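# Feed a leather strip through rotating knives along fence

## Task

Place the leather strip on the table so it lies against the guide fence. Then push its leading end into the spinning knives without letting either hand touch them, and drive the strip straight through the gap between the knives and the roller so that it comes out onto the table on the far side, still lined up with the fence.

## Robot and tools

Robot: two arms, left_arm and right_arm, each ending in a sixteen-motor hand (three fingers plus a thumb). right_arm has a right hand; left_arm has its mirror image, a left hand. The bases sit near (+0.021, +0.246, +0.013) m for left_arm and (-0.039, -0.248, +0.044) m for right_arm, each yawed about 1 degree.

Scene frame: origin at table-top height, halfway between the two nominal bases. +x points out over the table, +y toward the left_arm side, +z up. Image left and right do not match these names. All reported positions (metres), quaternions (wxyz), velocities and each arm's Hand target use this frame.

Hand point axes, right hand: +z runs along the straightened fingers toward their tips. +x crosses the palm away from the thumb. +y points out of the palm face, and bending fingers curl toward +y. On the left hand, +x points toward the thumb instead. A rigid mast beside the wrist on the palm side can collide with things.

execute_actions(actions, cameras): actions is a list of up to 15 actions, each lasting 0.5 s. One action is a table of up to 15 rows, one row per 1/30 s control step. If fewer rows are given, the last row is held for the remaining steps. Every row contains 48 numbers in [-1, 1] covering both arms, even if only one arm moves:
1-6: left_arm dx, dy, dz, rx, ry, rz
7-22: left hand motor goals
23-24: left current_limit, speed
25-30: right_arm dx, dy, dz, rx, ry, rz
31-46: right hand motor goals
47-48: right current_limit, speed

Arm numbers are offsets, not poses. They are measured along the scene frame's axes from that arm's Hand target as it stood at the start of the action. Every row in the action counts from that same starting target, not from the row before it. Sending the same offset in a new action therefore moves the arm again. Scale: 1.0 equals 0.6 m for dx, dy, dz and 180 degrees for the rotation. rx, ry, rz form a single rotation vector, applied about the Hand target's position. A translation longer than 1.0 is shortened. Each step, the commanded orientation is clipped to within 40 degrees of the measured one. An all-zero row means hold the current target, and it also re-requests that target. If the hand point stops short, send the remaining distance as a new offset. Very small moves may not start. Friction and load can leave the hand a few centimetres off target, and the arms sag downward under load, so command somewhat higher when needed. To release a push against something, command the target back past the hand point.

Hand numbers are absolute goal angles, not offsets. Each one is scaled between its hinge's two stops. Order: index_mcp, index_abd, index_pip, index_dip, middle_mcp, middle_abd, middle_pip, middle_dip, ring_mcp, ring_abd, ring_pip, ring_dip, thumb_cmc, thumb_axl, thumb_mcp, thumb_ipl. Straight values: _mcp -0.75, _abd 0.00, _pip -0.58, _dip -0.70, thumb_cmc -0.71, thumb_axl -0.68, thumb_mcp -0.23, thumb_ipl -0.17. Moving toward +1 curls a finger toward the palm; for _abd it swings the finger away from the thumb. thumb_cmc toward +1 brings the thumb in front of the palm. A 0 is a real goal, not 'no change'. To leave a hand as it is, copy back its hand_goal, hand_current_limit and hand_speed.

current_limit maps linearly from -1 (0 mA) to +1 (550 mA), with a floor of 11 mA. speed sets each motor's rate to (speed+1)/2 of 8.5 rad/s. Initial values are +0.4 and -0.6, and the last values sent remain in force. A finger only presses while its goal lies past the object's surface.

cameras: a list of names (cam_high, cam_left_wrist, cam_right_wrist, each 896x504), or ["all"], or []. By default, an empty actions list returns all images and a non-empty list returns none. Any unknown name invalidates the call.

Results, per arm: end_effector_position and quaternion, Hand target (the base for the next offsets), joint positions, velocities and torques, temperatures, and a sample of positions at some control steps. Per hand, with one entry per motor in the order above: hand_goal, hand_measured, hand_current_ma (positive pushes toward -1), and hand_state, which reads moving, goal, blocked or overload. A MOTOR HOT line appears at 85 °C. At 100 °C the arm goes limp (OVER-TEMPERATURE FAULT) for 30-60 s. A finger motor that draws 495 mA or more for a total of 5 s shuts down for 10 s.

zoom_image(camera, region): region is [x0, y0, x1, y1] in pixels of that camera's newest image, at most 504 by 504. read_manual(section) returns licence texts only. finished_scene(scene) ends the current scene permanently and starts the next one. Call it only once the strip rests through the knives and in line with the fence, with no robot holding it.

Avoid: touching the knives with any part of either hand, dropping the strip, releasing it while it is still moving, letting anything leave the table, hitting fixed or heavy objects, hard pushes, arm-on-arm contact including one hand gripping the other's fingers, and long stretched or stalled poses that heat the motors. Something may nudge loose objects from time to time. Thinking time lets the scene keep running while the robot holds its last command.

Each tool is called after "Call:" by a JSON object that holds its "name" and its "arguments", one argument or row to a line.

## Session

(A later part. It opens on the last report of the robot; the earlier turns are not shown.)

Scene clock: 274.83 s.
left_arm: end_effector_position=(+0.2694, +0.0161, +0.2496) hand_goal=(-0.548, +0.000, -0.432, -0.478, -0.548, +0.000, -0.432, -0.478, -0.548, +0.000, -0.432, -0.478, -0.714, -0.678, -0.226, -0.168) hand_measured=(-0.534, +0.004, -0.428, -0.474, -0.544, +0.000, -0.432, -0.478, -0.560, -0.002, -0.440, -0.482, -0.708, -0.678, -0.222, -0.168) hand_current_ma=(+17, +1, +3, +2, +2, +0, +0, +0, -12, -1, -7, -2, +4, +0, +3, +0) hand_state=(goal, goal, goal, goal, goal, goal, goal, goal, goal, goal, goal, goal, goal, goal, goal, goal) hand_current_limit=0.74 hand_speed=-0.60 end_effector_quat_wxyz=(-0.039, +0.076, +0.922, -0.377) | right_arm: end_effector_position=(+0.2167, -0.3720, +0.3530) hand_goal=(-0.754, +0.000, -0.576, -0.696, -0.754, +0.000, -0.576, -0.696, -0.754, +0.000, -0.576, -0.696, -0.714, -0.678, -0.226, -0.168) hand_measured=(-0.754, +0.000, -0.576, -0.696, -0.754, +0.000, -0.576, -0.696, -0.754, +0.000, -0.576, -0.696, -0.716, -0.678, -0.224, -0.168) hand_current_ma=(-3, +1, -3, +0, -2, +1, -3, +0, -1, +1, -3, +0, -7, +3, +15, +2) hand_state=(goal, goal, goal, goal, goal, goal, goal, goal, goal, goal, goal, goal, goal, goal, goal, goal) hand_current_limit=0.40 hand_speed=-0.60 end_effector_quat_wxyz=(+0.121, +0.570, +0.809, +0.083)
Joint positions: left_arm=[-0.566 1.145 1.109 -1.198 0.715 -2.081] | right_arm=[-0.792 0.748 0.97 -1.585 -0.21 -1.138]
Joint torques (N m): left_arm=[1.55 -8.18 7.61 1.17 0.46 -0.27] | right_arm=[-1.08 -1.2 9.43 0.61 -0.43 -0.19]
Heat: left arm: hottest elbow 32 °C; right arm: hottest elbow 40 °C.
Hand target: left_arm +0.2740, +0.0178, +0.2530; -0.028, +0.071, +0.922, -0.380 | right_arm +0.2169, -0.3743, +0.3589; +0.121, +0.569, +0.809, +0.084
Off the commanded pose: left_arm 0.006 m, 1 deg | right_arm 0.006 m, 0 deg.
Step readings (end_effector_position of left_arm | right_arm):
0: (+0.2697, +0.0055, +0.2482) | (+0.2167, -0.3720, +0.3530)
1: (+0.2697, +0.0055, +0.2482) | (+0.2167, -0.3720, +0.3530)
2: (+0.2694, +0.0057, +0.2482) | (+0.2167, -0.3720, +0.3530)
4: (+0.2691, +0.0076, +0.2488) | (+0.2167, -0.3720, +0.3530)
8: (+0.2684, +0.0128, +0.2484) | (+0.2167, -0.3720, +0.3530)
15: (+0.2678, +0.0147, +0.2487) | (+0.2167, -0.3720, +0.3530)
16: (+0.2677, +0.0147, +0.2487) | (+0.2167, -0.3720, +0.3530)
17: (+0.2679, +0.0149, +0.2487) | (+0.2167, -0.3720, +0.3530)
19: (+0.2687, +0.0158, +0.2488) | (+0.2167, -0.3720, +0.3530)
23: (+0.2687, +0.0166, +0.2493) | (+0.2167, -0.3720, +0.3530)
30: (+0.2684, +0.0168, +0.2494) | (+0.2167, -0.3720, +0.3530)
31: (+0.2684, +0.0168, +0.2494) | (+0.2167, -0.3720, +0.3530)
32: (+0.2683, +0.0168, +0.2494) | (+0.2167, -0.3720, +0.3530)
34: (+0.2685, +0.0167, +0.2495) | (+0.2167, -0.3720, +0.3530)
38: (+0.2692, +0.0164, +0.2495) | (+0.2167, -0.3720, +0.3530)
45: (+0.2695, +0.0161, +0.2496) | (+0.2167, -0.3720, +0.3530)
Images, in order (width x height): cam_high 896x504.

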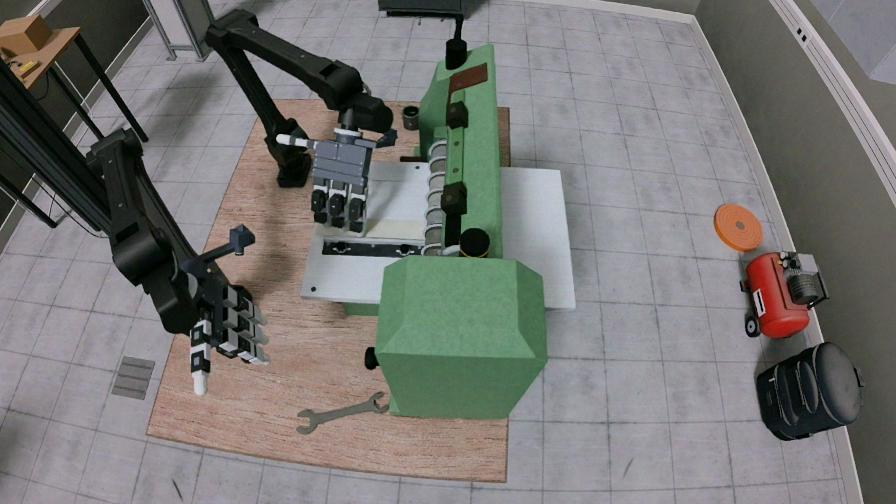

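Call:
{"name": "execute_actions", "arguments": {
  "actions": [
    [[0,0.0,0.05,0,0,0,-0.548,0,-0.431,-0.478,-0.548,0,-0.431,-0.478,-0.548,0,-0.431,-0.478,-0.714,-0.678,-0.226,-0.168,0.74,-0.6,0,0,0,0,0,0,-0.754,0,-0.576,-0.696,-0.754,0,-0.576,-0.696,-0.754,0,-0.576,-0.696,-0.714,-0.678,-0.226,-0.168,0.4,-0.6]],
    [[0,0.018,0.0,0,0,0,-0.548,0,-0.431,-0.478,-0.548,0,-0.431,-0.478,-0.548,0,-0.431,-0.478,-0.714,-0.678,-0.226,-0.168,0.74,-0.6,0,0,0,0,0,0,-0.754,0,-0.576,-0.696,-0.754,0,-0.576,-0.696,-0.754,0,-0.576,-0.696,-0.714,-0.678,-0.226,-0.168,0.4,-0.6]]
  ],
  "cameras": ["cam_high"]
}}

Call:
{"name": "zoom_image", "arguments": {
  "camera": "cam_high",
  "region": [300, 190, 440, 290]
}}

Call:
{"name": "zoom_image", "arguments": {
  "camera": "cam_high",
  "region": [370, 205, 440, 265]
}}

Scene clock: 289.63 s.
left_arm: end_effector_position=(+0.2642, +0.0320, +0.2591) hand_goal=(-0.548, +0.000, -0.432, -0.478, -0.548, +0.000, -0.432, -0.478, -0.548, +0.000, -0.432, -0.478, -0.714, -0.678, -0.226, -0.168) hand_measured=(-0.534, +0.004, -0.428, -0.474, -0.544, +0.000, -0.432, -0.478, -0.544, +0.004, -0.434, -0.480, -0.708, -0.678, -0.222, -0.168) hand_current_ma=(+15, +1, +3, +2, +2, +0, +0, +0, +2, +2, -1, -1, +4, +0, +3, +0) hand_state=(goal, goal, goal, goal, goal, goal, goal, goal, goal, goal, goal, goal, goal, goal, goal, goal) hand_current_limit=0.74 hand_speed=-0.60 end_effector_quat_wxyz=(-0.053, +0.060, +0.927, -0.367) | right_arm: end_effector_position=(+0.2167, -0.3720, +0.3530) hand_goal=(-0.754, +0.000, -0.576, -0.696, -0.754, +0.000, -0.576, -0.696, -0.754, +0.000, -0.576, -0.696, -0.714, -0.678, -0.226, -0.168) hand_measured=(-0.754, +0.000, -0.576, -0.696, -0.754, +0.000, -0.576, -0.696, -0.754, +0.000, -0.576, -0.696, -0.716, -0.678, -0.224, -0.168) hand_current_ma=(-3, +1, -3, +0, -2, +1, -3, +0, -1, +1, -3, +0, -7, +3, +15, +2) hand_state=(goal, goal, goal, goal, goal, goal, goal, goal, goal, goal, goal, goal, goal, goal, goal, goal) hand_current_limit=0.40 hand_speed=-0.60 end_effector_quat_wxyz=(+0.121, +0.570, +0.809, +0.083)
Joint positions: left_arm=[-0.535 1.139 1.132 -1.281 0.716 -2.065] | right_arm=[-0.792 0.748 0.97 -1.585 -0.21 -1.138]
Joint torques (N m): left_arm=[1.26 -8.41 11.17 0.31 0.79 -0.13] | right_arm=[-0.97 -1.2 9.44 0.62 -0.44 -0.18]
Heat: left arm: hottest elbow 33 °C; right arm: hottest elbow 40 °C.
Hand target: left_arm +0.2740, +0.0286, +0.2830; -0.028, +0.071, +0.922, -0.380 | right_arm +0.2169, -0.3743, +0.3589; +0.121, +0.569, +0.809, +0.084
Off the commanded pose: left_arm 0.026 m, 3 deg | right_arm 0.006 m, 0 deg.
Step readings (end_effector_position of left_arm | right_arm):
0: (+0.2694, +0.0161, +0.2496) | (+0.2167, -0.3720, +0.3530)
1: (+0.2694, +0.0162, +0.2496) | (+0.2167, -0.3720, +0.3530)
2: (+0.2693, +0.0163, +0.2496) | (+0.2167, -0.3720, +0.3530)
4: (+0.2677, +0.0175, +0.2504) | (+0.2167, -0.3720, +0.3530)
8: (+0.2642, +0.0205, +0.2538) | (+0.2167, -0.3720, +0.3530)
15: (+0.2634, +0.0211, +0.2574) | (+0.2167, -0.3720, +0.3530)
16: (+0.2634, +0.0213, +0.2575) | (+0.2167, -0.3720, +0.3530)
17: (+0.2632, +0.0218, +0.2576) | (+0.2167, -0.3720, +0.3530)
19: (+0.2627, +0.0246, +0.2576) | (+0.2167, -0.3720, +0.3530)
23: (+0.2640, +0.0300, +0.2585) | (+0.2167, -0.3720, +0.3530)
30: (+0.2642, +0.0319, +0.2592) | (+0.2167, -0.3720, +0.3530)
Images, in order (width x height): cam_high 896x504.

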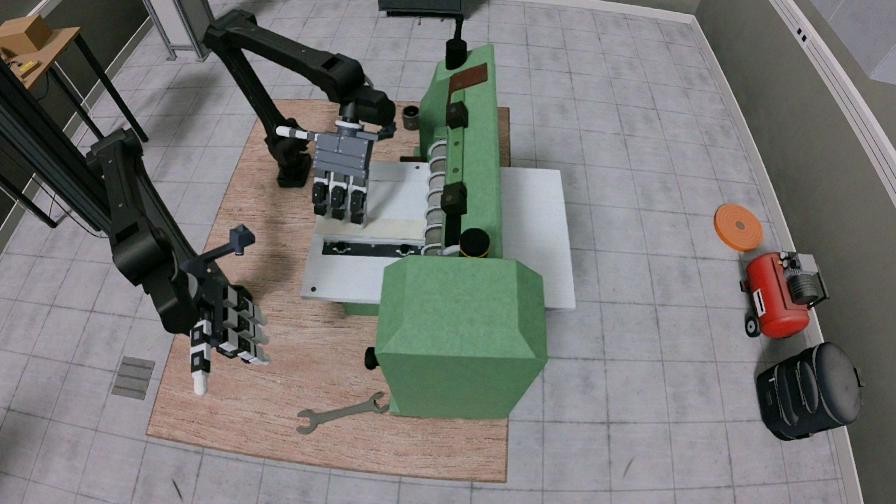

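Scaled by 3.600 from the camera's 896x504 image, which has a finer 1280x720 frame.

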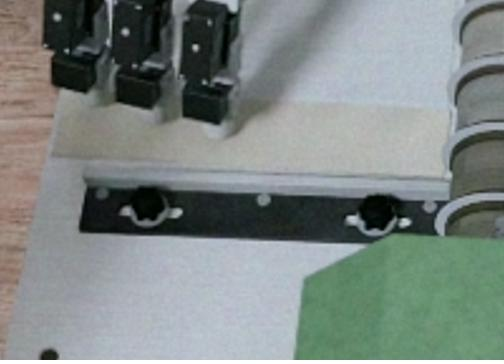

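Scaled by 7.200 from the camera's 896x504 image, which has a finer 1280x720 frame.

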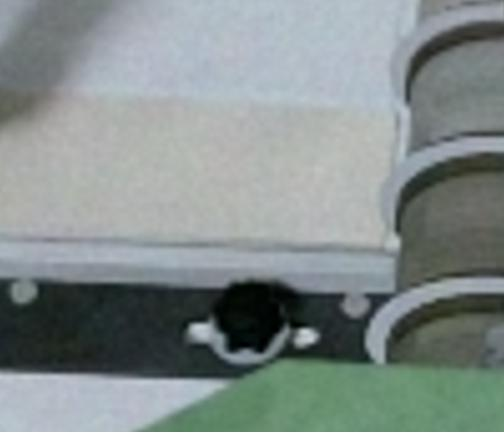

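Call:
{"name": "execute_actions", "arguments": {
  "actions": [
    [[0.03,0.0,0.0,0,0,-0.018,-0.548,0,-0.431,-0.478,-0.548,0,-0.431,-0.478,-0.548,0,-0.431,-0.478,-0.714,-0.678,-0.226,-0.168,0.74,-0.6,0,0,0,0,0,0,-0.754,0,-0.576,-0.696,-0.754,0,-0.576,-0.696,-0.754,0,-0.576,-0.696,-0.714,-0.678,-0.226,-0.168,0.4,-0.6]],
    [[0,0,-0.06,0,0,0,-0.548,0,-0.431,-0.478,-0.548,0,-0.431,-0.478,-0.548,0,-0.431,-0.478,-0.714,-0.678,-0.226,-0.168,0.74,-0.6,0,0,0,0,0,0,-0.754,0,-0.576,-0.696,-0.754,0,-0.576,-0.696,-0.754,0,-0.576,-0.696,-0.714,-0.678,-0.226,-0.168,0.4,-0.6]]
  ],
  "cameras": ["cam_high"]
}}

Call:
{"name": "zoom_image", "arguments": {
  "camera": "cam_high",
  "region": [300, 190, 440, 290]
}}

Scene clock: 327.10 s.
left_arm: end_effector_position=(+0.2868, +0.0288, +0.2497) hand_goal=(-0.548, +0.000, -0.432, -0.478, -0.548, +0.000, -0.432, -0.478, -0.548, +0.000, -0.432, -0.478, -0.714, -0.678, -0.226, -0.168) hand_measured=(-0.536, +0.002, -0.428, -0.474, -0.544, +0.000, -0.432, -0.478, -0.544, -0.008, -0.430, -0.476, -0.708, -0.678, -0.222, -0.168) hand_current_ma=(+14, +1, +3, +2, +3, +0, +0, +0, +2, -6, +1, +1, +4, +0, +3, +0) hand_state=(goal, goal, goal, goal, goal, goal, goal, goal, goal, goal, goal, goal, goal, goal, goal, goal) hand_current_limit=0.74 hand_speed=-0.60 end_effector_quat_wxyz=(-0.044, +0.095, +0.920, -0.378) | right_arm: end_effector_position=(+0.2167, -0.3720, +0.3530) hand_goal=(-0.754, +0.000, -0.576, -0.696, -0.754, +0.000, -0.576, -0.696, -0.754, +0.000, -0.576, -0.696, -0.714, -0.678, -0.226, -0.168) hand_measured=(-0.754, +0.000, -0.576, -0.696, -0.754, +0.000, -0.576, -0.696, -0.754, +0.000, -0.576, -0.696, -0.716, -0.678, -0.224, -0.168) hand_current_ma=(-3, +1, -3, +0, -2, +1, -3, +0, -1, +1, -3, +0, -7, +3, +15, +2) hand_state=(goal, goal, goal, goal, goal, goal, goal, goal, goal, goal, goal, goal, goal, goal, goal, goal) hand_current_limit=0.40 hand_speed=-0.60 end_effector_quat_wxyz=(+0.121, +0.570, +0.809, +0.083)
Joint positions: left_arm=[-0.508 1.187 1.145 -1.269 0.745 -1.957] | right_arm=[-0.792 0.748 0.97 -1.585 -0.21 -1.138]
Joint torques (N m): left_arm=[1.14 -7.47 7.21 1.05 0.66 -0.12] | right_arm=[-0.97 -1.14 9.43 0.59 -0.44 -0.19]
Heat: left arm: hottest elbow 37 °C; right arm: hottest elbow 41 °C.
Hand target: left_arm +0.2920, +0.0286, +0.2471; -0.038, +0.097, +0.919, -0.379 | right_arm +0.2169, -0.3743, +0.3589; +0.121, +0.569, +0.809, +0.084
Off the commanded pose: left_arm 0.006 m, 1 deg | right_arm 0.006 m, 0 deg.
Step readings (end_effector_position of left_arm | right_arm):
0: (+0.2642, +0.0320, +0.2591) | (+0.2167, -0.3720, +0.3530)
1: (+0.2642, +0.0321, +0.2591) | (+0.2167, -0.3720, +0.3530)
2: (+0.2642, +0.0324, +0.2598) | (+0.2167, -0.3720, +0.3530)
4: (+0.2655, +0.0327, +0.2624) | (+0.2167, -0.3720, +0.3530)
8: (+0.2748, +0.0323, +0.2659) | (+0.2167, -0.3720, +0.3530)
15: (+0.2787, +0.0333, +0.2625) | (+0.2167, -0.3720, +0.3530)
16: (+0.2787, +0.0333, +0.2625) | (+0.2167, -0.3720, +0.3530)
17: (+0.2792, +0.0330, +0.2625) | (+0.2167, -0.3720, +0.3530)
19: (+0.2829, +0.0309, +0.2615) | (+0.2167, -0.3720, +0.3530)
23: (+0.2855, +0.0296, +0.2528) | (+0.2167, -0.3720, +0.3530)
30: (+0.2867, +0.0289, +0.2497) | (+0.2167, -0.3720, +0.3530)
Images, in order (width x height): cam_high 896x504.

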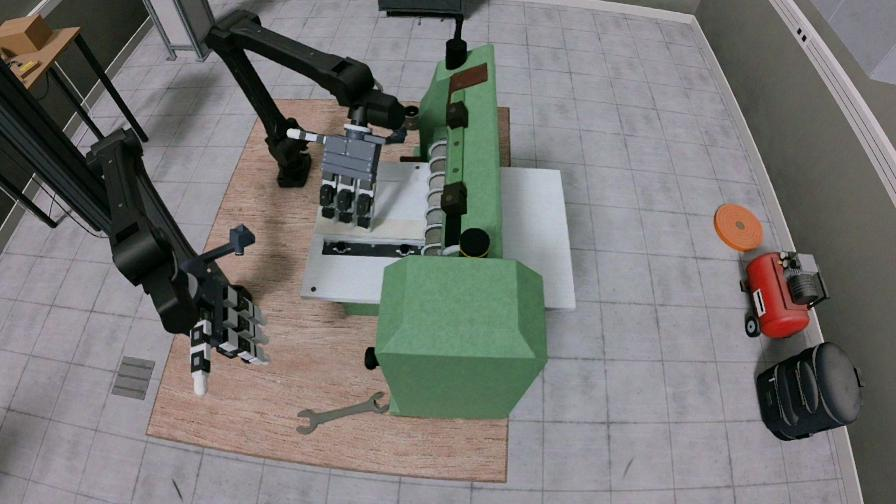

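Scaled by 3.600 from the camera's 896x504 image, which has a finer 1280x720 frame.

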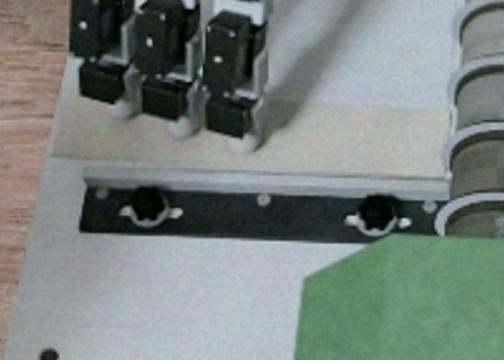

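Call:
{"name": "execute_actions", "arguments": {
  "actions": [
    [[-0.006,-0.022,-0.002,0,0,0.014,-0.548,0,-0.431,-0.478,-0.548,0,-0.431,-0.478,-0.548,0,-0.431,-0.478,-0.714,-0.678,-0.226,-0.168,0.74,-0.6,0,0,0,0,0,0,-0.754,0,-0.576,-0.696,-0.754,0,-0.576,-0.696,-0.754,0,-0.576,-0.696,-0.714,-0.678,-0.226,-0.168,0.4,-0.6]]
  ],
  "cameras": ["cam_high"]
}}

Call:
{"name": "zoom_image", "arguments": {
  "camera": "cam_high",
  "region": [300, 190, 440, 290]
}}

Call:
{"name": "zoom_image", "arguments": {
  "camera": "cam_high",
  "region": [370, 205, 440, 265]
}}

Scene clock: 338.53 s.
left_arm: end_effector_position=(+0.2892, +0.0180, +0.2486) hand_goal=(-0.548, +0.000, -0.432, -0.478, -0.548, +0.000, -0.432, -0.478, -0.548, +0.000, -0.432, -0.478, -0.714, -0.678, -0.226, -0.168) hand_measured=(-0.536, +0.002, -0.428, -0.474, -0.544, +0.000, -0.432, -0.478, -0.542, -0.026, -0.426, -0.472, -0.708, -0.678, -0.222, -0.168) hand_current_ma=(+14, +1, +3, +2, +3, +0, +0, +0, +6, -30, +4, +4, +4, +0, +3, +0) hand_state=(goal, goal, goal, goal, goal, goal, goal, goal, goal, blocked, goal, goal, goal, goal, goal, goal) hand_current_limit=0.74 hand_speed=-0.60 end_effector_quat_wxyz=(-0.032, +0.076, +0.921, -0.381) | right_arm: end_effector_position=(+0.2167, -0.3720, +0.3530) hand_goal=(-0.754, +0.000, -0.576, -0.696, -0.754, +0.000, -0.576, -0.696, -0.754, +0.000, -0.576, -0.696, -0.714, -0.678, -0.226, -0.168) hand_measured=(-0.754, +0.000, -0.576, -0.696, -0.754, +0.000, -0.576, -0.696, -0.754, +0.000, -0.576, -0.696, -0.716, -0.678, -0.224, -0.168) hand_current_ma=(-3, +1, -3, +0, -2, +1, -3, +0, -1, +1, -3, +0, -7, +3, +15, +2) hand_state=(goal, goal, goal, goal, goal, goal, goal, goal, goal, goal, goal, goal, goal, goal, goal, goal) hand_current_limit=0.40 hand_speed=-0.60 end_effector_quat_wxyz=(+0.121, +0.570, +0.809, +0.083)
Joint positions: left_arm=[-0.531 1.181 1.134 -1.194 0.727 -2.046] | right_arm=[-0.792 0.748 0.97 -1.585 -0.21 -1.138]
Joint torques (N m): left_arm=[-0.03 -7.94 6.95 1.14 0.4 -0.22] | right_arm=[-1.08 -1.08 9.43 0.59 -0.44 -0.18]
Heat: left arm: hottest elbow 36 °C; right arm: hottest elbow 41 °C.
Hand target: left_arm +0.2884, +0.0155, +0.2458; -0.030, +0.077, +0.921, -0.380 | right_arm +0.2169, -0.3743, +0.3589; +0.121, +0.569, +0.809, +0.084
Off the commanded pose: left_arm 0.004 m, 0 deg | right_arm 0.006 m, 0 deg.
Step readings (end_effector_position of left_arm | right_arm):
0: (+0.2868, +0.0288, +0.2497) | (+0.2167, -0.3720, +0.3530)
1: (+0.2869, +0.0288, +0.2496) | (+0.2167, -0.3720, +0.3530)
2: (+0.2875, +0.0283, +0.2491) | (+0.2167, -0.3720, +0.3530)
4: (+0.2894, +0.0257, +0.2484) | (+0.2167, -0.3720, +0.3530)
8: (+0.2903, +0.0203, +0.2483) | (+0.2167, -0.3720, +0.3530)
15: (+0.2896, +0.0182, +0.2485) | (+0.2167, -0.3720, +0.3530)
Images, in order (width x height): cam_high 896x504.

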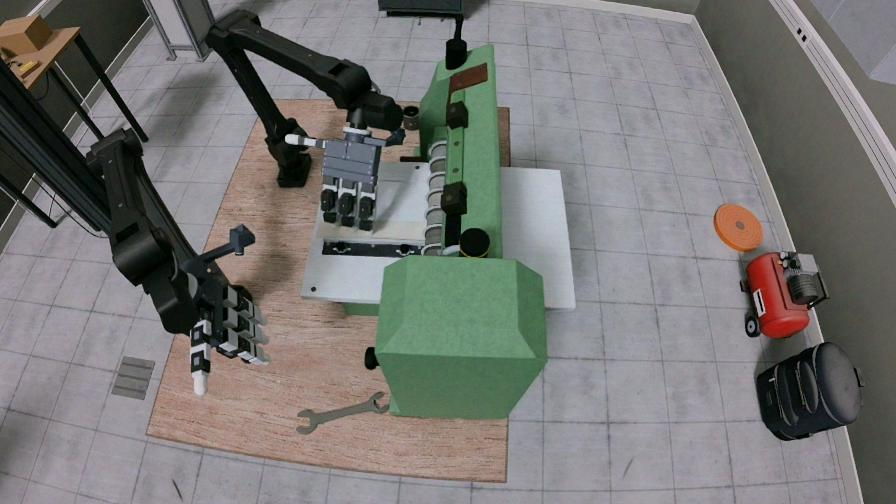

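Scaled by 3.600 from the camera's 896x504 image, which has a finer 1280x720 frame.

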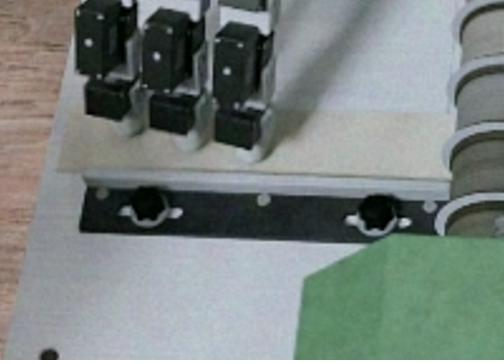

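Scaled by 7.200 from the camera's 896x504 image, which has a finer 1280x720 frame.

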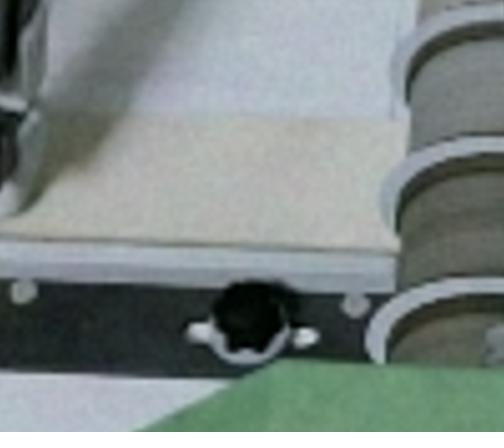

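Call:
{"name": "execute_actions", "arguments": {
  "actions": [
    [[0.04,0.001,0.012,0,0,0,-0.548,0,-0.431,-0.478,-0.548,0,-0.431,-0.478,-0.548,0,-0.431,-0.478,-0.714,-0.678,-0.226,-0.168,0.74,-0.6,0,0,0,0,0,0,-0.754,0,-0.576,-0.696,-0.754,0,-0.576,-0.696,-0.754,0,-0.576,-0.696,-0.714,-0.678,-0.226,-0.168,0.4,-0.6]]
  ],
  "cameras": ["cam_high"]
}}

Call:
{"name": "zoom_image", "arguments": {
  "camera": "cam_high",
  "region": [300, 190, 440, 290]
}}

Scene clock: 351.70 s.
left_arm: end_effector_position=(+0.2982, +0.0175, +0.2484) hand_goal=(-0.548, +0.000, -0.432, -0.478, -0.548, +0.000, -0.432, -0.478, -0.548, +0.000, -0.432, -0.478, -0.714, -0.678, -0.226, -0.168) hand_measured=(-0.536, +0.002, -0.428, -0.474, -0.544, +0.000, -0.432, -0.478, -0.550, -0.046, -0.422, -0.468, -0.708, -0.678, -0.222, -0.168) hand_current_ma=(+14, +1, +3, +2, +3, +0, +0, +0, -1, -71, +8, +8, +4, +0, +3, +0) hand_state=(goal, goal, goal, goal, goal, goal, goal, goal, goal, blocked, goal, goal, goal, goal, goal, goal) hand_current_limit=0.74 hand_speed=-0.60 end_effector_quat_wxyz=(-0.038, +0.075, +0.920, -0.383) | right_arm: end_effector_position=(+0.2167, -0.3720, +0.3530) hand_goal=(-0.754, +0.000, -0.576, -0.696, -0.754, +0.000, -0.576, -0.696, -0.754, +0.000, -0.576, -0.696, -0.714, -0.678, -0.226, -0.168) hand_measured=(-0.754, +0.000, -0.576, -0.696, -0.754, +0.000, -0.576, -0.696, -0.754, +0.000, -0.576, -0.696, -0.716, -0.678, -0.224, -0.168) hand_current_ma=(-3, +1, -3, +0, -2, +1, -3, +0, -1, +1, -3, +0, -7, +3, +15, +2) hand_state=(goal, goal, goal, goal, goal, goal, goal, goal, goal, goal, goal, goal, goal, goal, goal, goal) hand_current_limit=0.40 hand_speed=-0.60 end_effector_quat_wxyz=(+0.121, +0.570, +0.809, +0.083)
Joint positions: left_arm=[-0.516 1.213 1.159 -1.212 0.741 -2.024] | right_arm=[-0.792 0.748 0.97 -1.585 -0.21 -1.138]
Joint torques (N m): left_arm=[1.38 -6.24 10.09 0.31 0.3 -0.11] | right_arm=[-1.03 -1.26 9.46 0.61 -0.44 -0.18]
Heat: left arm: hottest elbow 35 °C; right arm: hottest elbow 41 °C.
Hand target: left_arm +0.3124, +0.0159, +0.2531; -0.030, +0.077, +0.921, -0.380 | right_arm +0.2169, -0.3743, +0.3589; +0.121, +0.569, +0.809, +0.084
Off the commanded pose: left_arm 0.015 m, 1 deg | right_arm 0.006 m, 0 deg.
Step readings (end_effector_position of left_arm | right_arm):
0: (+0.2892, +0.0180, +0.2486) | (+0.2167, -0.3720, +0.3530)
1: (+0.2892, +0.0180, +0.2486) | (+0.2167, -0.3720, +0.3530)
2: (+0.2893, +0.0180, +0.2485) | (+0.2167, -0.3720, +0.3530)
4: (+0.2901, +0.0180, +0.2482) | (+0.2167, -0.3720, +0.3530)
8: (+0.2952, +0.0179, +0.2484) | (+0.2167, -0.3720, +0.3530)
15: (+0.2982, +0.0174, +0.2485) | (+0.2167, -0.3720, +0.3530)
Images, in order (width x height): cam_high 896x504.

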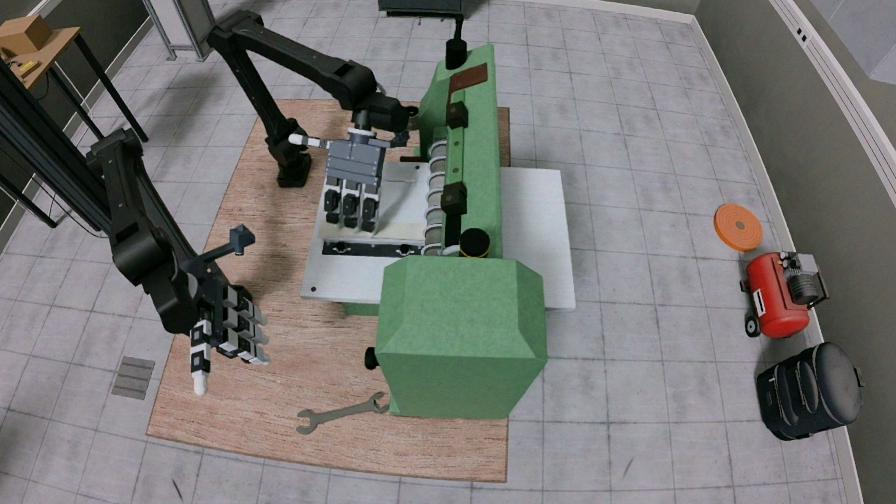

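Scaled by 3.600 from the camera's 896x504 image, which has a finer 1280x720 frame.

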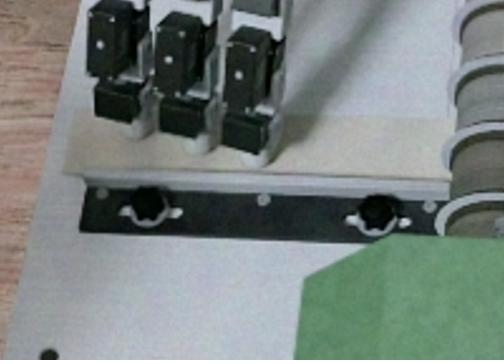

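Call:
{"name": "execute_actions", "arguments": {
  "actions": [
    [[0.03,0.001,0.004,0,0,0,-0.548,0,-0.431,-0.478,-0.548,0,-0.431,-0.478,-0.548,0,-0.431,-0.478,-0.714,-0.678,-0.226,-0.168,0.74,-0.6,0,0,0,0,0,0,-0.754,0,-0.576,-0.696,-0.754,0,-0.576,-0.696,-0.754,0,-0.576,-0.696,-0.714,-0.678,-0.226,-0.168,0.4,-0.6]]
  ],
  "cameras": ["cam_high"]
}}

Call:
{"name": "zoom_image", "arguments": {
  "camera": "cam_high",
  "region": [300, 190, 440, 290]
}}

Call:
{"name": "zoom_image", "arguments": {
  "camera": "cam_high",
  "region": [370, 60, 500, 190]
}}

Scene clock: 366.13 s.
left_arm: end_effector_position=(+0.3115, +0.0178, +0.2488) hand_goal=(-0.548, +0.000, -0.432, -0.478, -0.548, +0.000, -0.432, -0.478, -0.548, +0.000, -0.432, -0.478, -0.714, -0.678, -0.226, -0.168) hand_measured=(-0.536, +0.002, -0.428, -0.474, -0.544, +0.000, -0.432, -0.478, -0.560, -0.072, -0.434, -0.474, -0.708, -0.678, -0.222, -0.168) hand_current_ma=(+14, +1, +3, +2, +3, +0, +0, +0, -13, -139, -1, +3, +4, +0, +3, +0) hand_state=(goal, goal, goal, goal, goal, goal, goal, goal, goal, blocked, goal, goal, goal, goal, goal, goal) hand_current_limit=0.74 hand_speed=-0.60 end_effector_quat_wxyz=(-0.047, +0.071, +0.920, -0.382) | right_arm: end_effector_position=(+0.2167, -0.3720, +0.3530) hand_goal=(-0.754, +0.000, -0.576, -0.696, -0.754, +0.000, -0.576, -0.696, -0.754, +0.000, -0.576, -0.696, -0.714, -0.678, -0.226, -0.168) hand_measured=(-0.754, +0.000, -0.576, -0.696, -0.754, +0.000, -0.576, -0.696, -0.754, +0.000, -0.576, -0.696, -0.716, -0.678, -0.224, -0.168) hand_current_ma=(-3, +1, -3, +0, -2, +1, -3, +0, -1, +1, -3, +0, -7, +3, +15, +2) hand_state=(goal, goal, goal, goal, goal, goal, goal, goal, goal, goal, goal, goal, goal, goal, goal, goal) hand_current_limit=0.40 hand_speed=-0.60 end_effector_quat_wxyz=(+0.121, +0.570, +0.809, +0.083)
Joint positions: left_arm=[-0.495 1.259 1.199 -1.241 0.752 -2.001] | right_arm=[-0.792 0.748 0.97 -1.585 -0.21 -1.138]
Joint torques (N m): left_arm=[1.61 -6.89 10.51 0.53 0.13 -0.02] | right_arm=[-1.08 -1.14 9.46 0.62 -0.45 -0.19]
Heat: left arm: hottest elbow 36 °C; right arm: hottest elbow 41 °C.
Hand target: left_arm +0.3304, +0.0166, +0.2555; -0.030, +0.077, +0.921, -0.380 | right_arm +0.2169, -0.3743, +0.3589; +0.121, +0.569, +0.809, +0.084
Off the commanded pose: left_arm 0.020 m, 2 deg | right_arm 0.006 m, 0 deg.
Step readings (end_effector_position of left_arm | right_arm):
0: (+0.2983, +0.0175, +0.2484) | (+0.2167, -0.3720, +0.3530)
1: (+0.2984, +0.0176, +0.2484) | (+0.2167, -0.3720, +0.3530)
2: (+0.2988, +0.0177, +0.2486) | (+0.2167, -0.3720, +0.3530)
4: (+0.3023, +0.0175, +0.2489) | (+0.2167, -0.3720, +0.3530)
8: (+0.3105, +0.0173, +0.2484) | (+0.2167, -0.3720, +0.3530)
15: (+0.3114, +0.0177, +0.2487) | (+0.2167, -0.3720, +0.3530)
Images, in order (width x height): cam_high 896x504.

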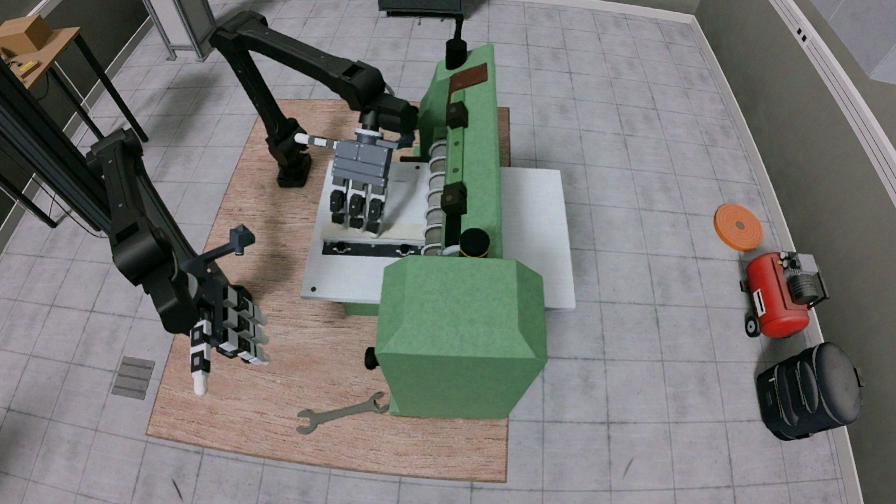

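Scaled by 3.600 from the camera's 896x504 image, which has a finer 1280x720 frame.

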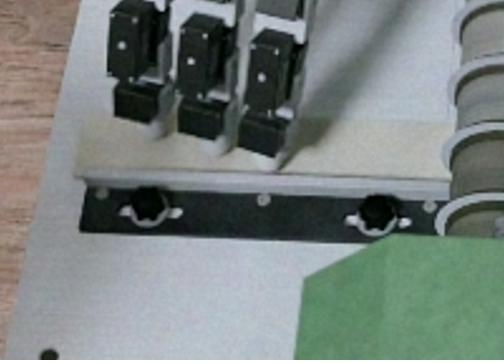

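Scaled by 3.877 from the camera's 896x504 image, which has a finer 1280x720 frame.

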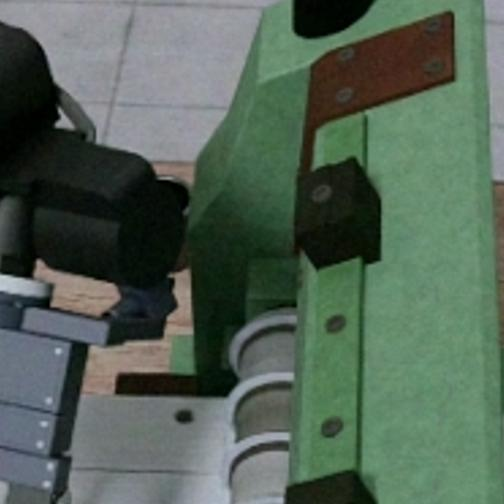

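Call:
{"name": "execute_actions", "arguments": {
  "actions": [
    [[0.03,0.001,0.003,0,0,0,-0.548,0,-0.431,-0.478,-0.548,0,-0.431,-0.478,-0.548,0,-0.431,-0.478,-0.714,-0.678,-0.226,-0.168,0.74,-0.6,0,0,0,0,0,0,-0.754,0,-0.576,-0.696,-0.754,0,-0.576,-0.696,-0.754,0,-0.576,-0.696,-0.714,-0.678,-0.226,-0.168,0.4,-0.6]]
  ],
  "cameras": ["cam_high"]
}}

Call:
{"name": "zoom_image", "arguments": {
  "camera": "cam_high",
  "region": [300, 190, 440, 290]
}}

Scene clock: 380.73 s.
left_arm: end_effector_position=(+0.3405, +0.0210, +0.2491) hand_goal=(-0.548, +0.000, -0.432, -0.478, -0.548, +0.000, -0.432, -0.478, -0.548, +0.000, -0.432, -0.478, -0.714, -0.678, -0.226, -0.168) hand_measured=(-0.536, +0.002, -0.428, -0.474, -0.544, +0.010, -0.432, -0.478, -0.550, +0.024, -0.434, -0.476, -0.708, -0.678, -0.222, -0.168) hand_current_ma=(+14, +1, +3, +2, +3, +8, +0, +0, -1, +28, -1, +1, +4, +0, +3, +0) hand_state=(goal, goal, goal, goal, goal, goal, goal, goal, goal, blocked, goal, goal, goal, goal, goal, goal) hand_current_limit=0.74 hand_speed=-0.60 end_effector_quat_wxyz=(-0.034, +0.078, +0.922, -0.379) | right_arm: end_effector_position=(+0.2167, -0.3720, +0.3530) hand_goal=(-0.754, +0.000, -0.576, -0.696, -0.754, +0.000, -0.576, -0.696, -0.754, +0.000, -0.576, -0.696, -0.714, -0.678, -0.226, -0.168) hand_measured=(-0.754, +0.000, -0.576, -0.696, -0.754, +0.000, -0.576, -0.696, -0.754, +0.000, -0.576, -0.696, -0.716, -0.678, -0.224, -0.168) hand_current_ma=(-3, +1, -3, +0, -2, +1, -3, +0, -1, +1, -3, +0, -7, +3, +15, +2) hand_state=(goal, goal, goal, goal, goal, goal, goal, goal, goal, goal, goal, goal, goal, goal, goal, goal) hand_current_limit=0.40 hand_speed=-0.60 end_effector_quat_wxyz=(+0.121, +0.570, +0.809, +0.083)
Joint positions: left_arm=[-0.462 1.315 1.254 -1.253 0.745 -1.947] | right_arm=[-0.792 0.748 0.97 -1.585 -0.21 -1.138]
Joint torques (N m): left_arm=[0.73 -8.53 9.92 0.27 0.62 -0.25] | right_arm=[-1.03 -1.14 9.43 0.58 -0.44 -0.19]
Heat: left arm: hottest elbow 37 °C; right arm: hottest elbow 41 °C.
Hand target: left_arm +0.3484, +0.0171, +0.2571; -0.030, +0.077, +0.921, -0.380 | right_arm +0.2169, -0.3743, +0.3589; +0.121, +0.569, +0.809, +0.084
Off the commanded pose: left_arm 0.012 m, 1 deg | right_arm 0.006 m, 0 deg.
Step readings (end_effector_position of left_arm | right_arm):
0: (+0.3115, +0.0178, +0.2488) | (+0.2167, -0.3720, +0.3530)
1: (+0.3116, +0.0177, +0.2488) | (+0.2167, -0.3720, +0.3530)
2: (+0.3122, +0.0178, +0.2490) | (+0.2167, -0.3720, +0.3530)
4: (+0.3168, +0.0176, +0.2496) | (+0.2167, -0.3720, +0.3530)
8: (+0.3277, +0.0180, +0.2495) | (+0.2167, -0.3720, +0.3530)
15: (+0.3374, +0.0205, +0.2494) | (+0.2167, -0.3720, +0.3530)
Images, in order (width x height): cam_high 896x504.

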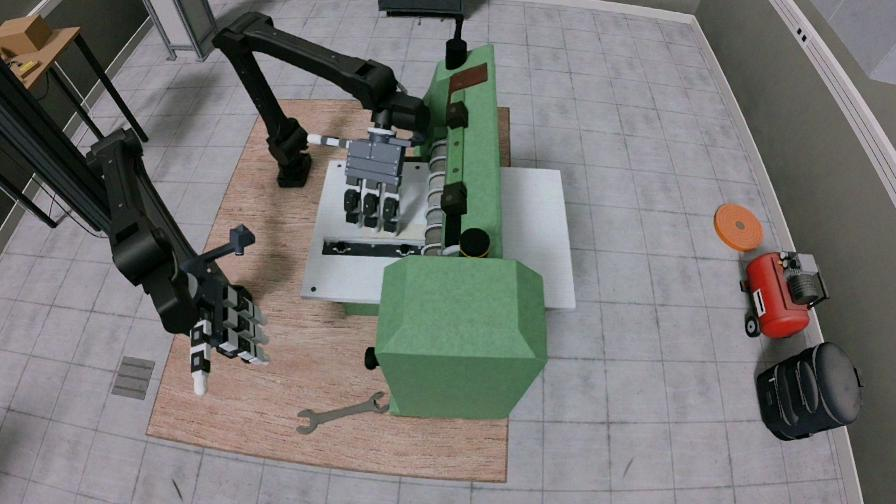

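Scaled by 3.600 from the camera's 896x504 image, which has a finer 1280x720 frame.

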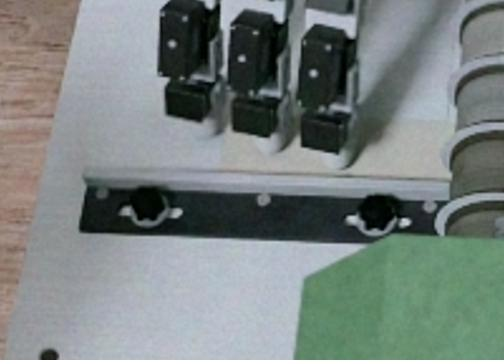

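Caught. Lift away and check.

Call:
{"name": "execute_actions", "arguments": {
  "actions": [
    [[-0.02,0.005,0.06,0,0,0,-0.548,0,-0.431,-0.478,-0.548,0,-0.431,-0.478,-0.548,0,-0.431,-0.478,-0.714,-0.678,-0.226,-0.168,0.4,-0.6,0,0,0,0,0,0,-0.754,0,-0.576,-0.696,-0.754,0,-0.576,-0.696,-0.754,0,-0.576,-0.696,-0.714,-0.678,-0.226,-0.168,0.4,-0.6]],
    [[-0.03,0.0,0.03,0,0,0,-0.548,0,-0.431,-0.478,-0.548,0,-0.431,-0.478,-0.548,0,-0.431,-0.478,-0.714,-0.678,-0.226,-0.168,0.4,-0.6,0,0,0,0,0,0,-0.754,0,-0.576,-0.696,-0.754,0,-0.576,-0.696,-0.754,0,-0.576,-0.696,-0.714,-0.678,-0.226,-0.168,0.4,-0.6]]
  ],
  "cameras": ["cam_high"]
}}

Call:
{"name": "zoom_image", "arguments": {
  "camera": "cam_high",
  "region": [300, 170, 580, 340]
}}

Scene clock: 394.70 s.
left_arm: end_effector_position=(+0.3122, +0.0259, +0.2885) hand_goal=(-0.548, +0.000, -0.432, -0.478, -0.548, +0.000, -0.432, -0.478, -0.548, +0.000, -0.432, -0.478, -0.714, -0.678, -0.226, -0.168) hand_measured=(-0.536, +0.002, -0.428, -0.474, -0.544, +0.002, -0.432, -0.478, -0.544, +0.004, -0.432, -0.476, -0.708, -0.678, -0.222, -0.168) hand_current_ma=(+13, +1, +3, +2, +3, +1, +0, +0, +2, +2, +0, +1, +4, +0, +3, +0) hand_state=(goal, goal, goal, goal, goal, goal, goal, goal, goal, goal, goal, goal, goal, goal, goal, goal) hand_current_limit=0.40 hand_speed=-0.60 end_effector_quat_wxyz=(-0.049, +0.069, +0.924, -0.372) | right_arm: end_effector_position=(+0.2167, -0.3720, +0.3530) hand_goal=(-0.754, +0.000, -0.576, -0.696, -0.754, +0.000, -0.576, -0.696, -0.754, +0.000, -0.576, -0.696, -0.714, -0.678, -0.226, -0.168) hand_measured=(-0.754, +0.000, -0.576, -0.696, -0.754, +0.000, -0.576, -0.696, -0.754, +0.000, -0.576, -0.696, -0.716, -0.678, -0.224, -0.168) hand_current_ma=(-3, +1, -3, +0, -2, +1, -3, +0, -1, +1, -3, +0, -7, +3, +15, +2) hand_state=(goal, goal, goal, goal, goal, goal, goal, goal, goal, goal, goal, goal, goal, goal, goal, goal) hand_current_limit=0.40 hand_speed=-0.60 end_effector_quat_wxyz=(+0.121, +0.570, +0.809, +0.083)
Joint positions: left_arm=[-0.483 1.261 1.309 -1.375 0.738 -1.981] | right_arm=[-0.792 0.748 0.97 -1.585 -0.21 -1.138]
Joint torques (N m): left_arm=[0.26 -9.52 11.19 0.1 0.64 -0.26] | right_arm=[-1.03 -1.14 9.44 0.61 -0.44 -0.18]
Heat: left arm: hottest elbow 37 °C; right arm: hottest elbow 41 °C.
Hand target: left_arm +0.3184, +0.0201, +0.3111; -0.030, +0.077, +0.921, -0.380 | right_arm +0.2169, -0.3743, +0.3589; +0.121, +0.569, +0.809, +0.084
Off the commanded pose: left_arm 0.024 m, 2 deg | right_arm 0.006 m, 0 deg.
Step readings (end_effector_position of left_arm | right_arm):
0: (+0.3403, +0.0212, +0.2482) | (+0.2167, -0.3720, +0.3530)
1: (+0.3403, +0.0212, +0.2482) | (+0.2167, -0.3720, +0.3530)
2: (+0.3397, +0.0215, +0.2490) | (+0.2167, -0.3720, +0.3530)
4: (+0.3358, +0.0235, +0.2514) | (+0.2167, -0.3720, +0.3530)
8: (+0.3306, +0.0258, +0.2591) | (+0.2167, -0.3720, +0.3530)
15: (+0.3297, +0.0262, +0.2678) | (+0.2167, -0.3720, +0.3530)
16: (+0.3295, +0.0262, +0.2679) | (+0.2167, -0.3720, +0.3530)
17: (+0.3286, +0.0266, +0.2684) | (+0.2167, -0.3720, +0.3530)
19: (+0.3249, +0.0275, +0.2702) | (+0.2167, -0.3720, +0.3530)
23: (+0.3153, +0.0268, +0.2789) | (+0.2167, -0.3720, +0.3530)
30: (+0.3124, +0.0256, +0.2886) | (+0.2167, -0.3720, +0.3530)
Images, in order (width x height): cam_high 896x504.

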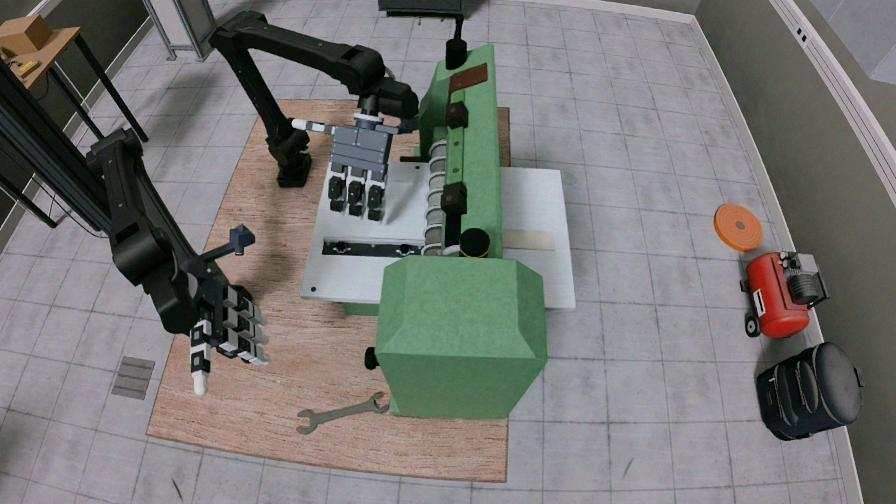

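Scaled by 1.800 from the camera's 896x504 image, which has a finer 1280x720 frame.

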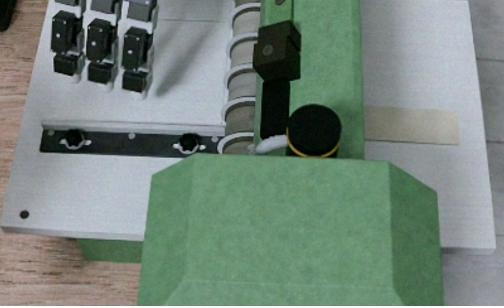

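Call:
{"name": "execute_actions", "arguments": {
  "actions": []
}}

Call:
{"name": "zoom_image", "arguments": {
  "camera": "cam_high",
  "region": [300, 170, 580, 340]
}}

Scene clock: 409.50 s.
left_arm: end_effector_position=(+0.3120, +0.0259, +0.2886) hand_goal=(-0.548, +0.000, -0.432, -0.478, -0.548, +0.000, -0.432, -0.478, -0.548, +0.000, -0.432, -0.478, -0.714, -0.678, -0.226, -0.168) hand_measured=(-0.536, +0.002, -0.428, -0.474, -0.544, +0.002, -0.432, -0.478, -0.544, +0.004, -0.432, -0.476, -0.708, -0.678, -0.222, -0.168) hand_current_ma=(+13, +1, +3, +2, +3, +1, +0, +0, +2, +2, +0, +1, +4, +0, +3, +0) hand_state=(goal, goal, goal, goal, goal, goal, goal, goal, goal, goal, goal, goal, goal, goal, goal, goal) hand_current_limit=0.40 hand_speed=-0.60 end_effector_quat_wxyz=(-0.049, +0.069, +0.924, -0.372) | right_arm: end_effector_position=(+0.2167, -0.3720, +0.3530) hand_goal=(-0.754, +0.000, -0.576, -0.696, -0.754, +0.000, -0.576, -0.696, -0.754, +0.000, -0.576, -0.696, -0.714, -0.678, -0.226, -0.168) hand_measured=(-0.754, +0.000, -0.576, -0.696, -0.754, +0.000, -0.576, -0.696, -0.754, +0.000, -0.576, -0.696, -0.716, -0.678, -0.224, -0.168) hand_current_ma=(-3, +1, -3, +0, -2, +1, -3, +0, -1, +1, -3, +0, -7, +3, +15, +2) hand_state=(goal, goal, goal, goal, goal, goal, goal, goal, goal, goal, goal, goal, goal, goal, goal, goal) hand_current_limit=0.40 hand_speed=-0.60 end_effector_quat_wxyz=(+0.121, +0.570, +0.809, +0.083)
Joint positions: left_arm=[-0.483 1.261 1.309 -1.375 0.738 -1.982] | right_arm=[-0.792 0.748 0.97 -1.585 -0.21 -1.138]
Joint velocities: within noise
Joint torques (N m): left_arm=[0.26 -9.52 11.23 0.17 0.64 -0.25] | right_arm=[-1.03 -1.14 9.46 0.58 -0.44 -0.19]
Motor temperatures (°C): left_arm=[24 27 39 24 24 24] | right_arm=[22 24 41 23 22 23]
Heat: left arm: hottest elbow 39 °C; right arm: hottest elbow 41 °C.
Hand target: left_arm +0.3183, +0.0201, +0.3111; -0.030, +0.077, +0.921, -0.380 | right_arm +0.2169, -0.3743, +0.3589; +0.121, +0.569, +0.809, +0.084
Off the commanded pose: left_arm 0.024 m, 3 deg | right_arm 0.006 m, 0 deg.

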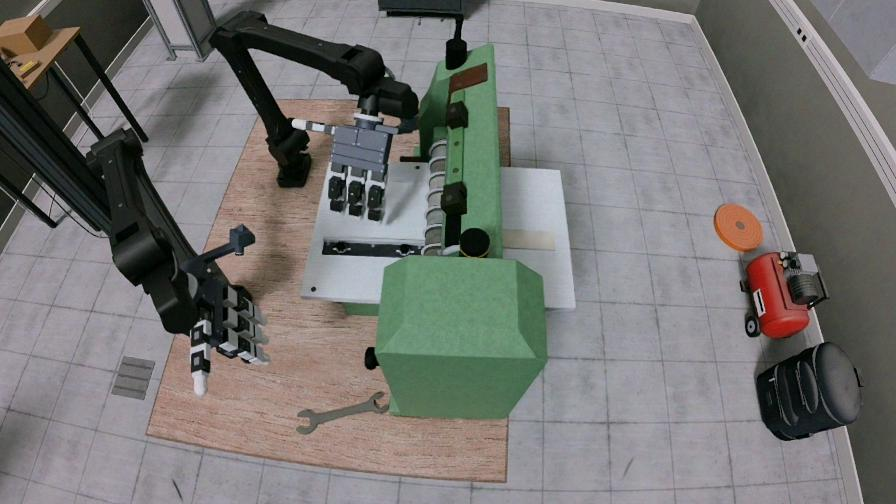

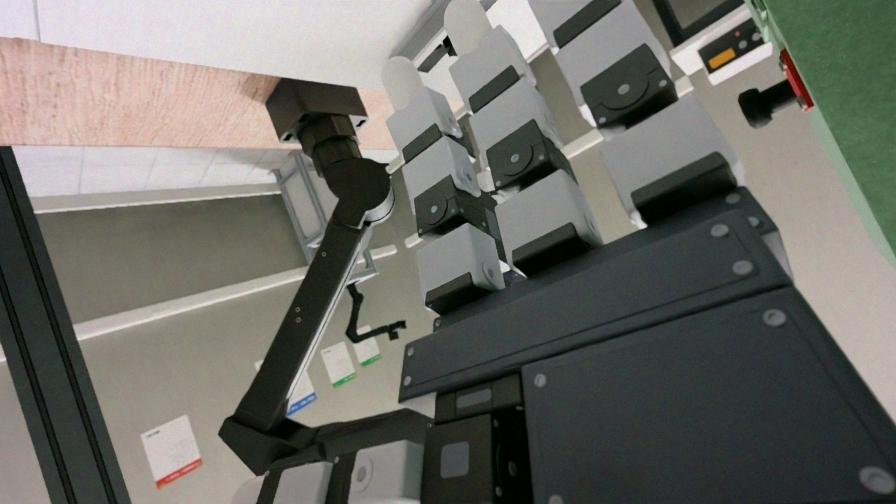

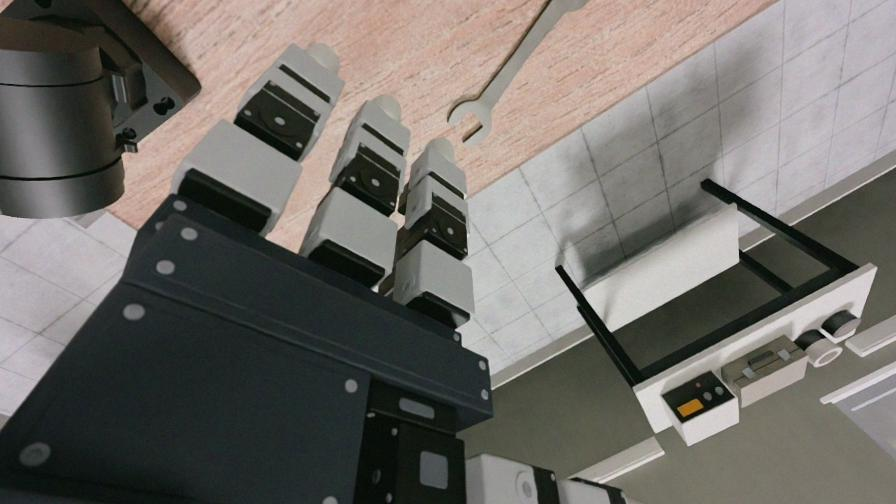

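Scaled by 1.800 from the camera's 896x504 image, which has a finer 1280x720 frame.

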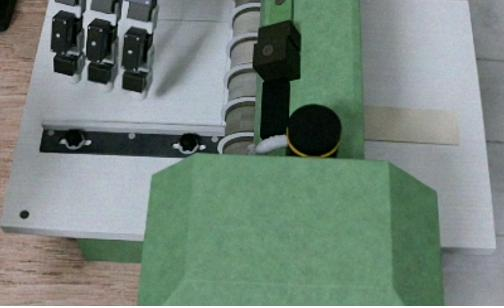

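Call:
{"name": "zoom_image", "arguments": {
  "camera": "cam_high",
  "region": [495, 215, 575, 265]
}}

Call:
{"name": "zoom_image", "arguments": {
  "camera": "cam_high",
  "region": [315, 225, 435, 265]
}}

Scaled by 6.300 from the camera's 896x504 image, which has a finer 1280x720 frame.

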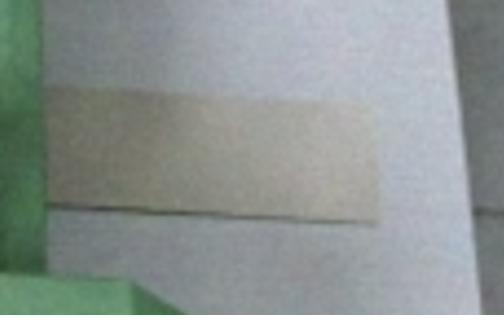

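Scaled by 4.200 from the camera's 896x504 image, which has a finer 1280x720 frame.

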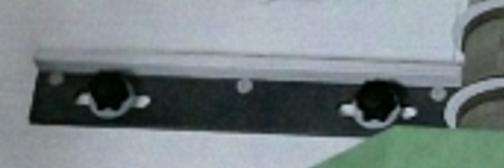

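Call:
{"name": "finished_scene", "arguments": {
  "scene": 2
}}

The scene is finished: the task was done.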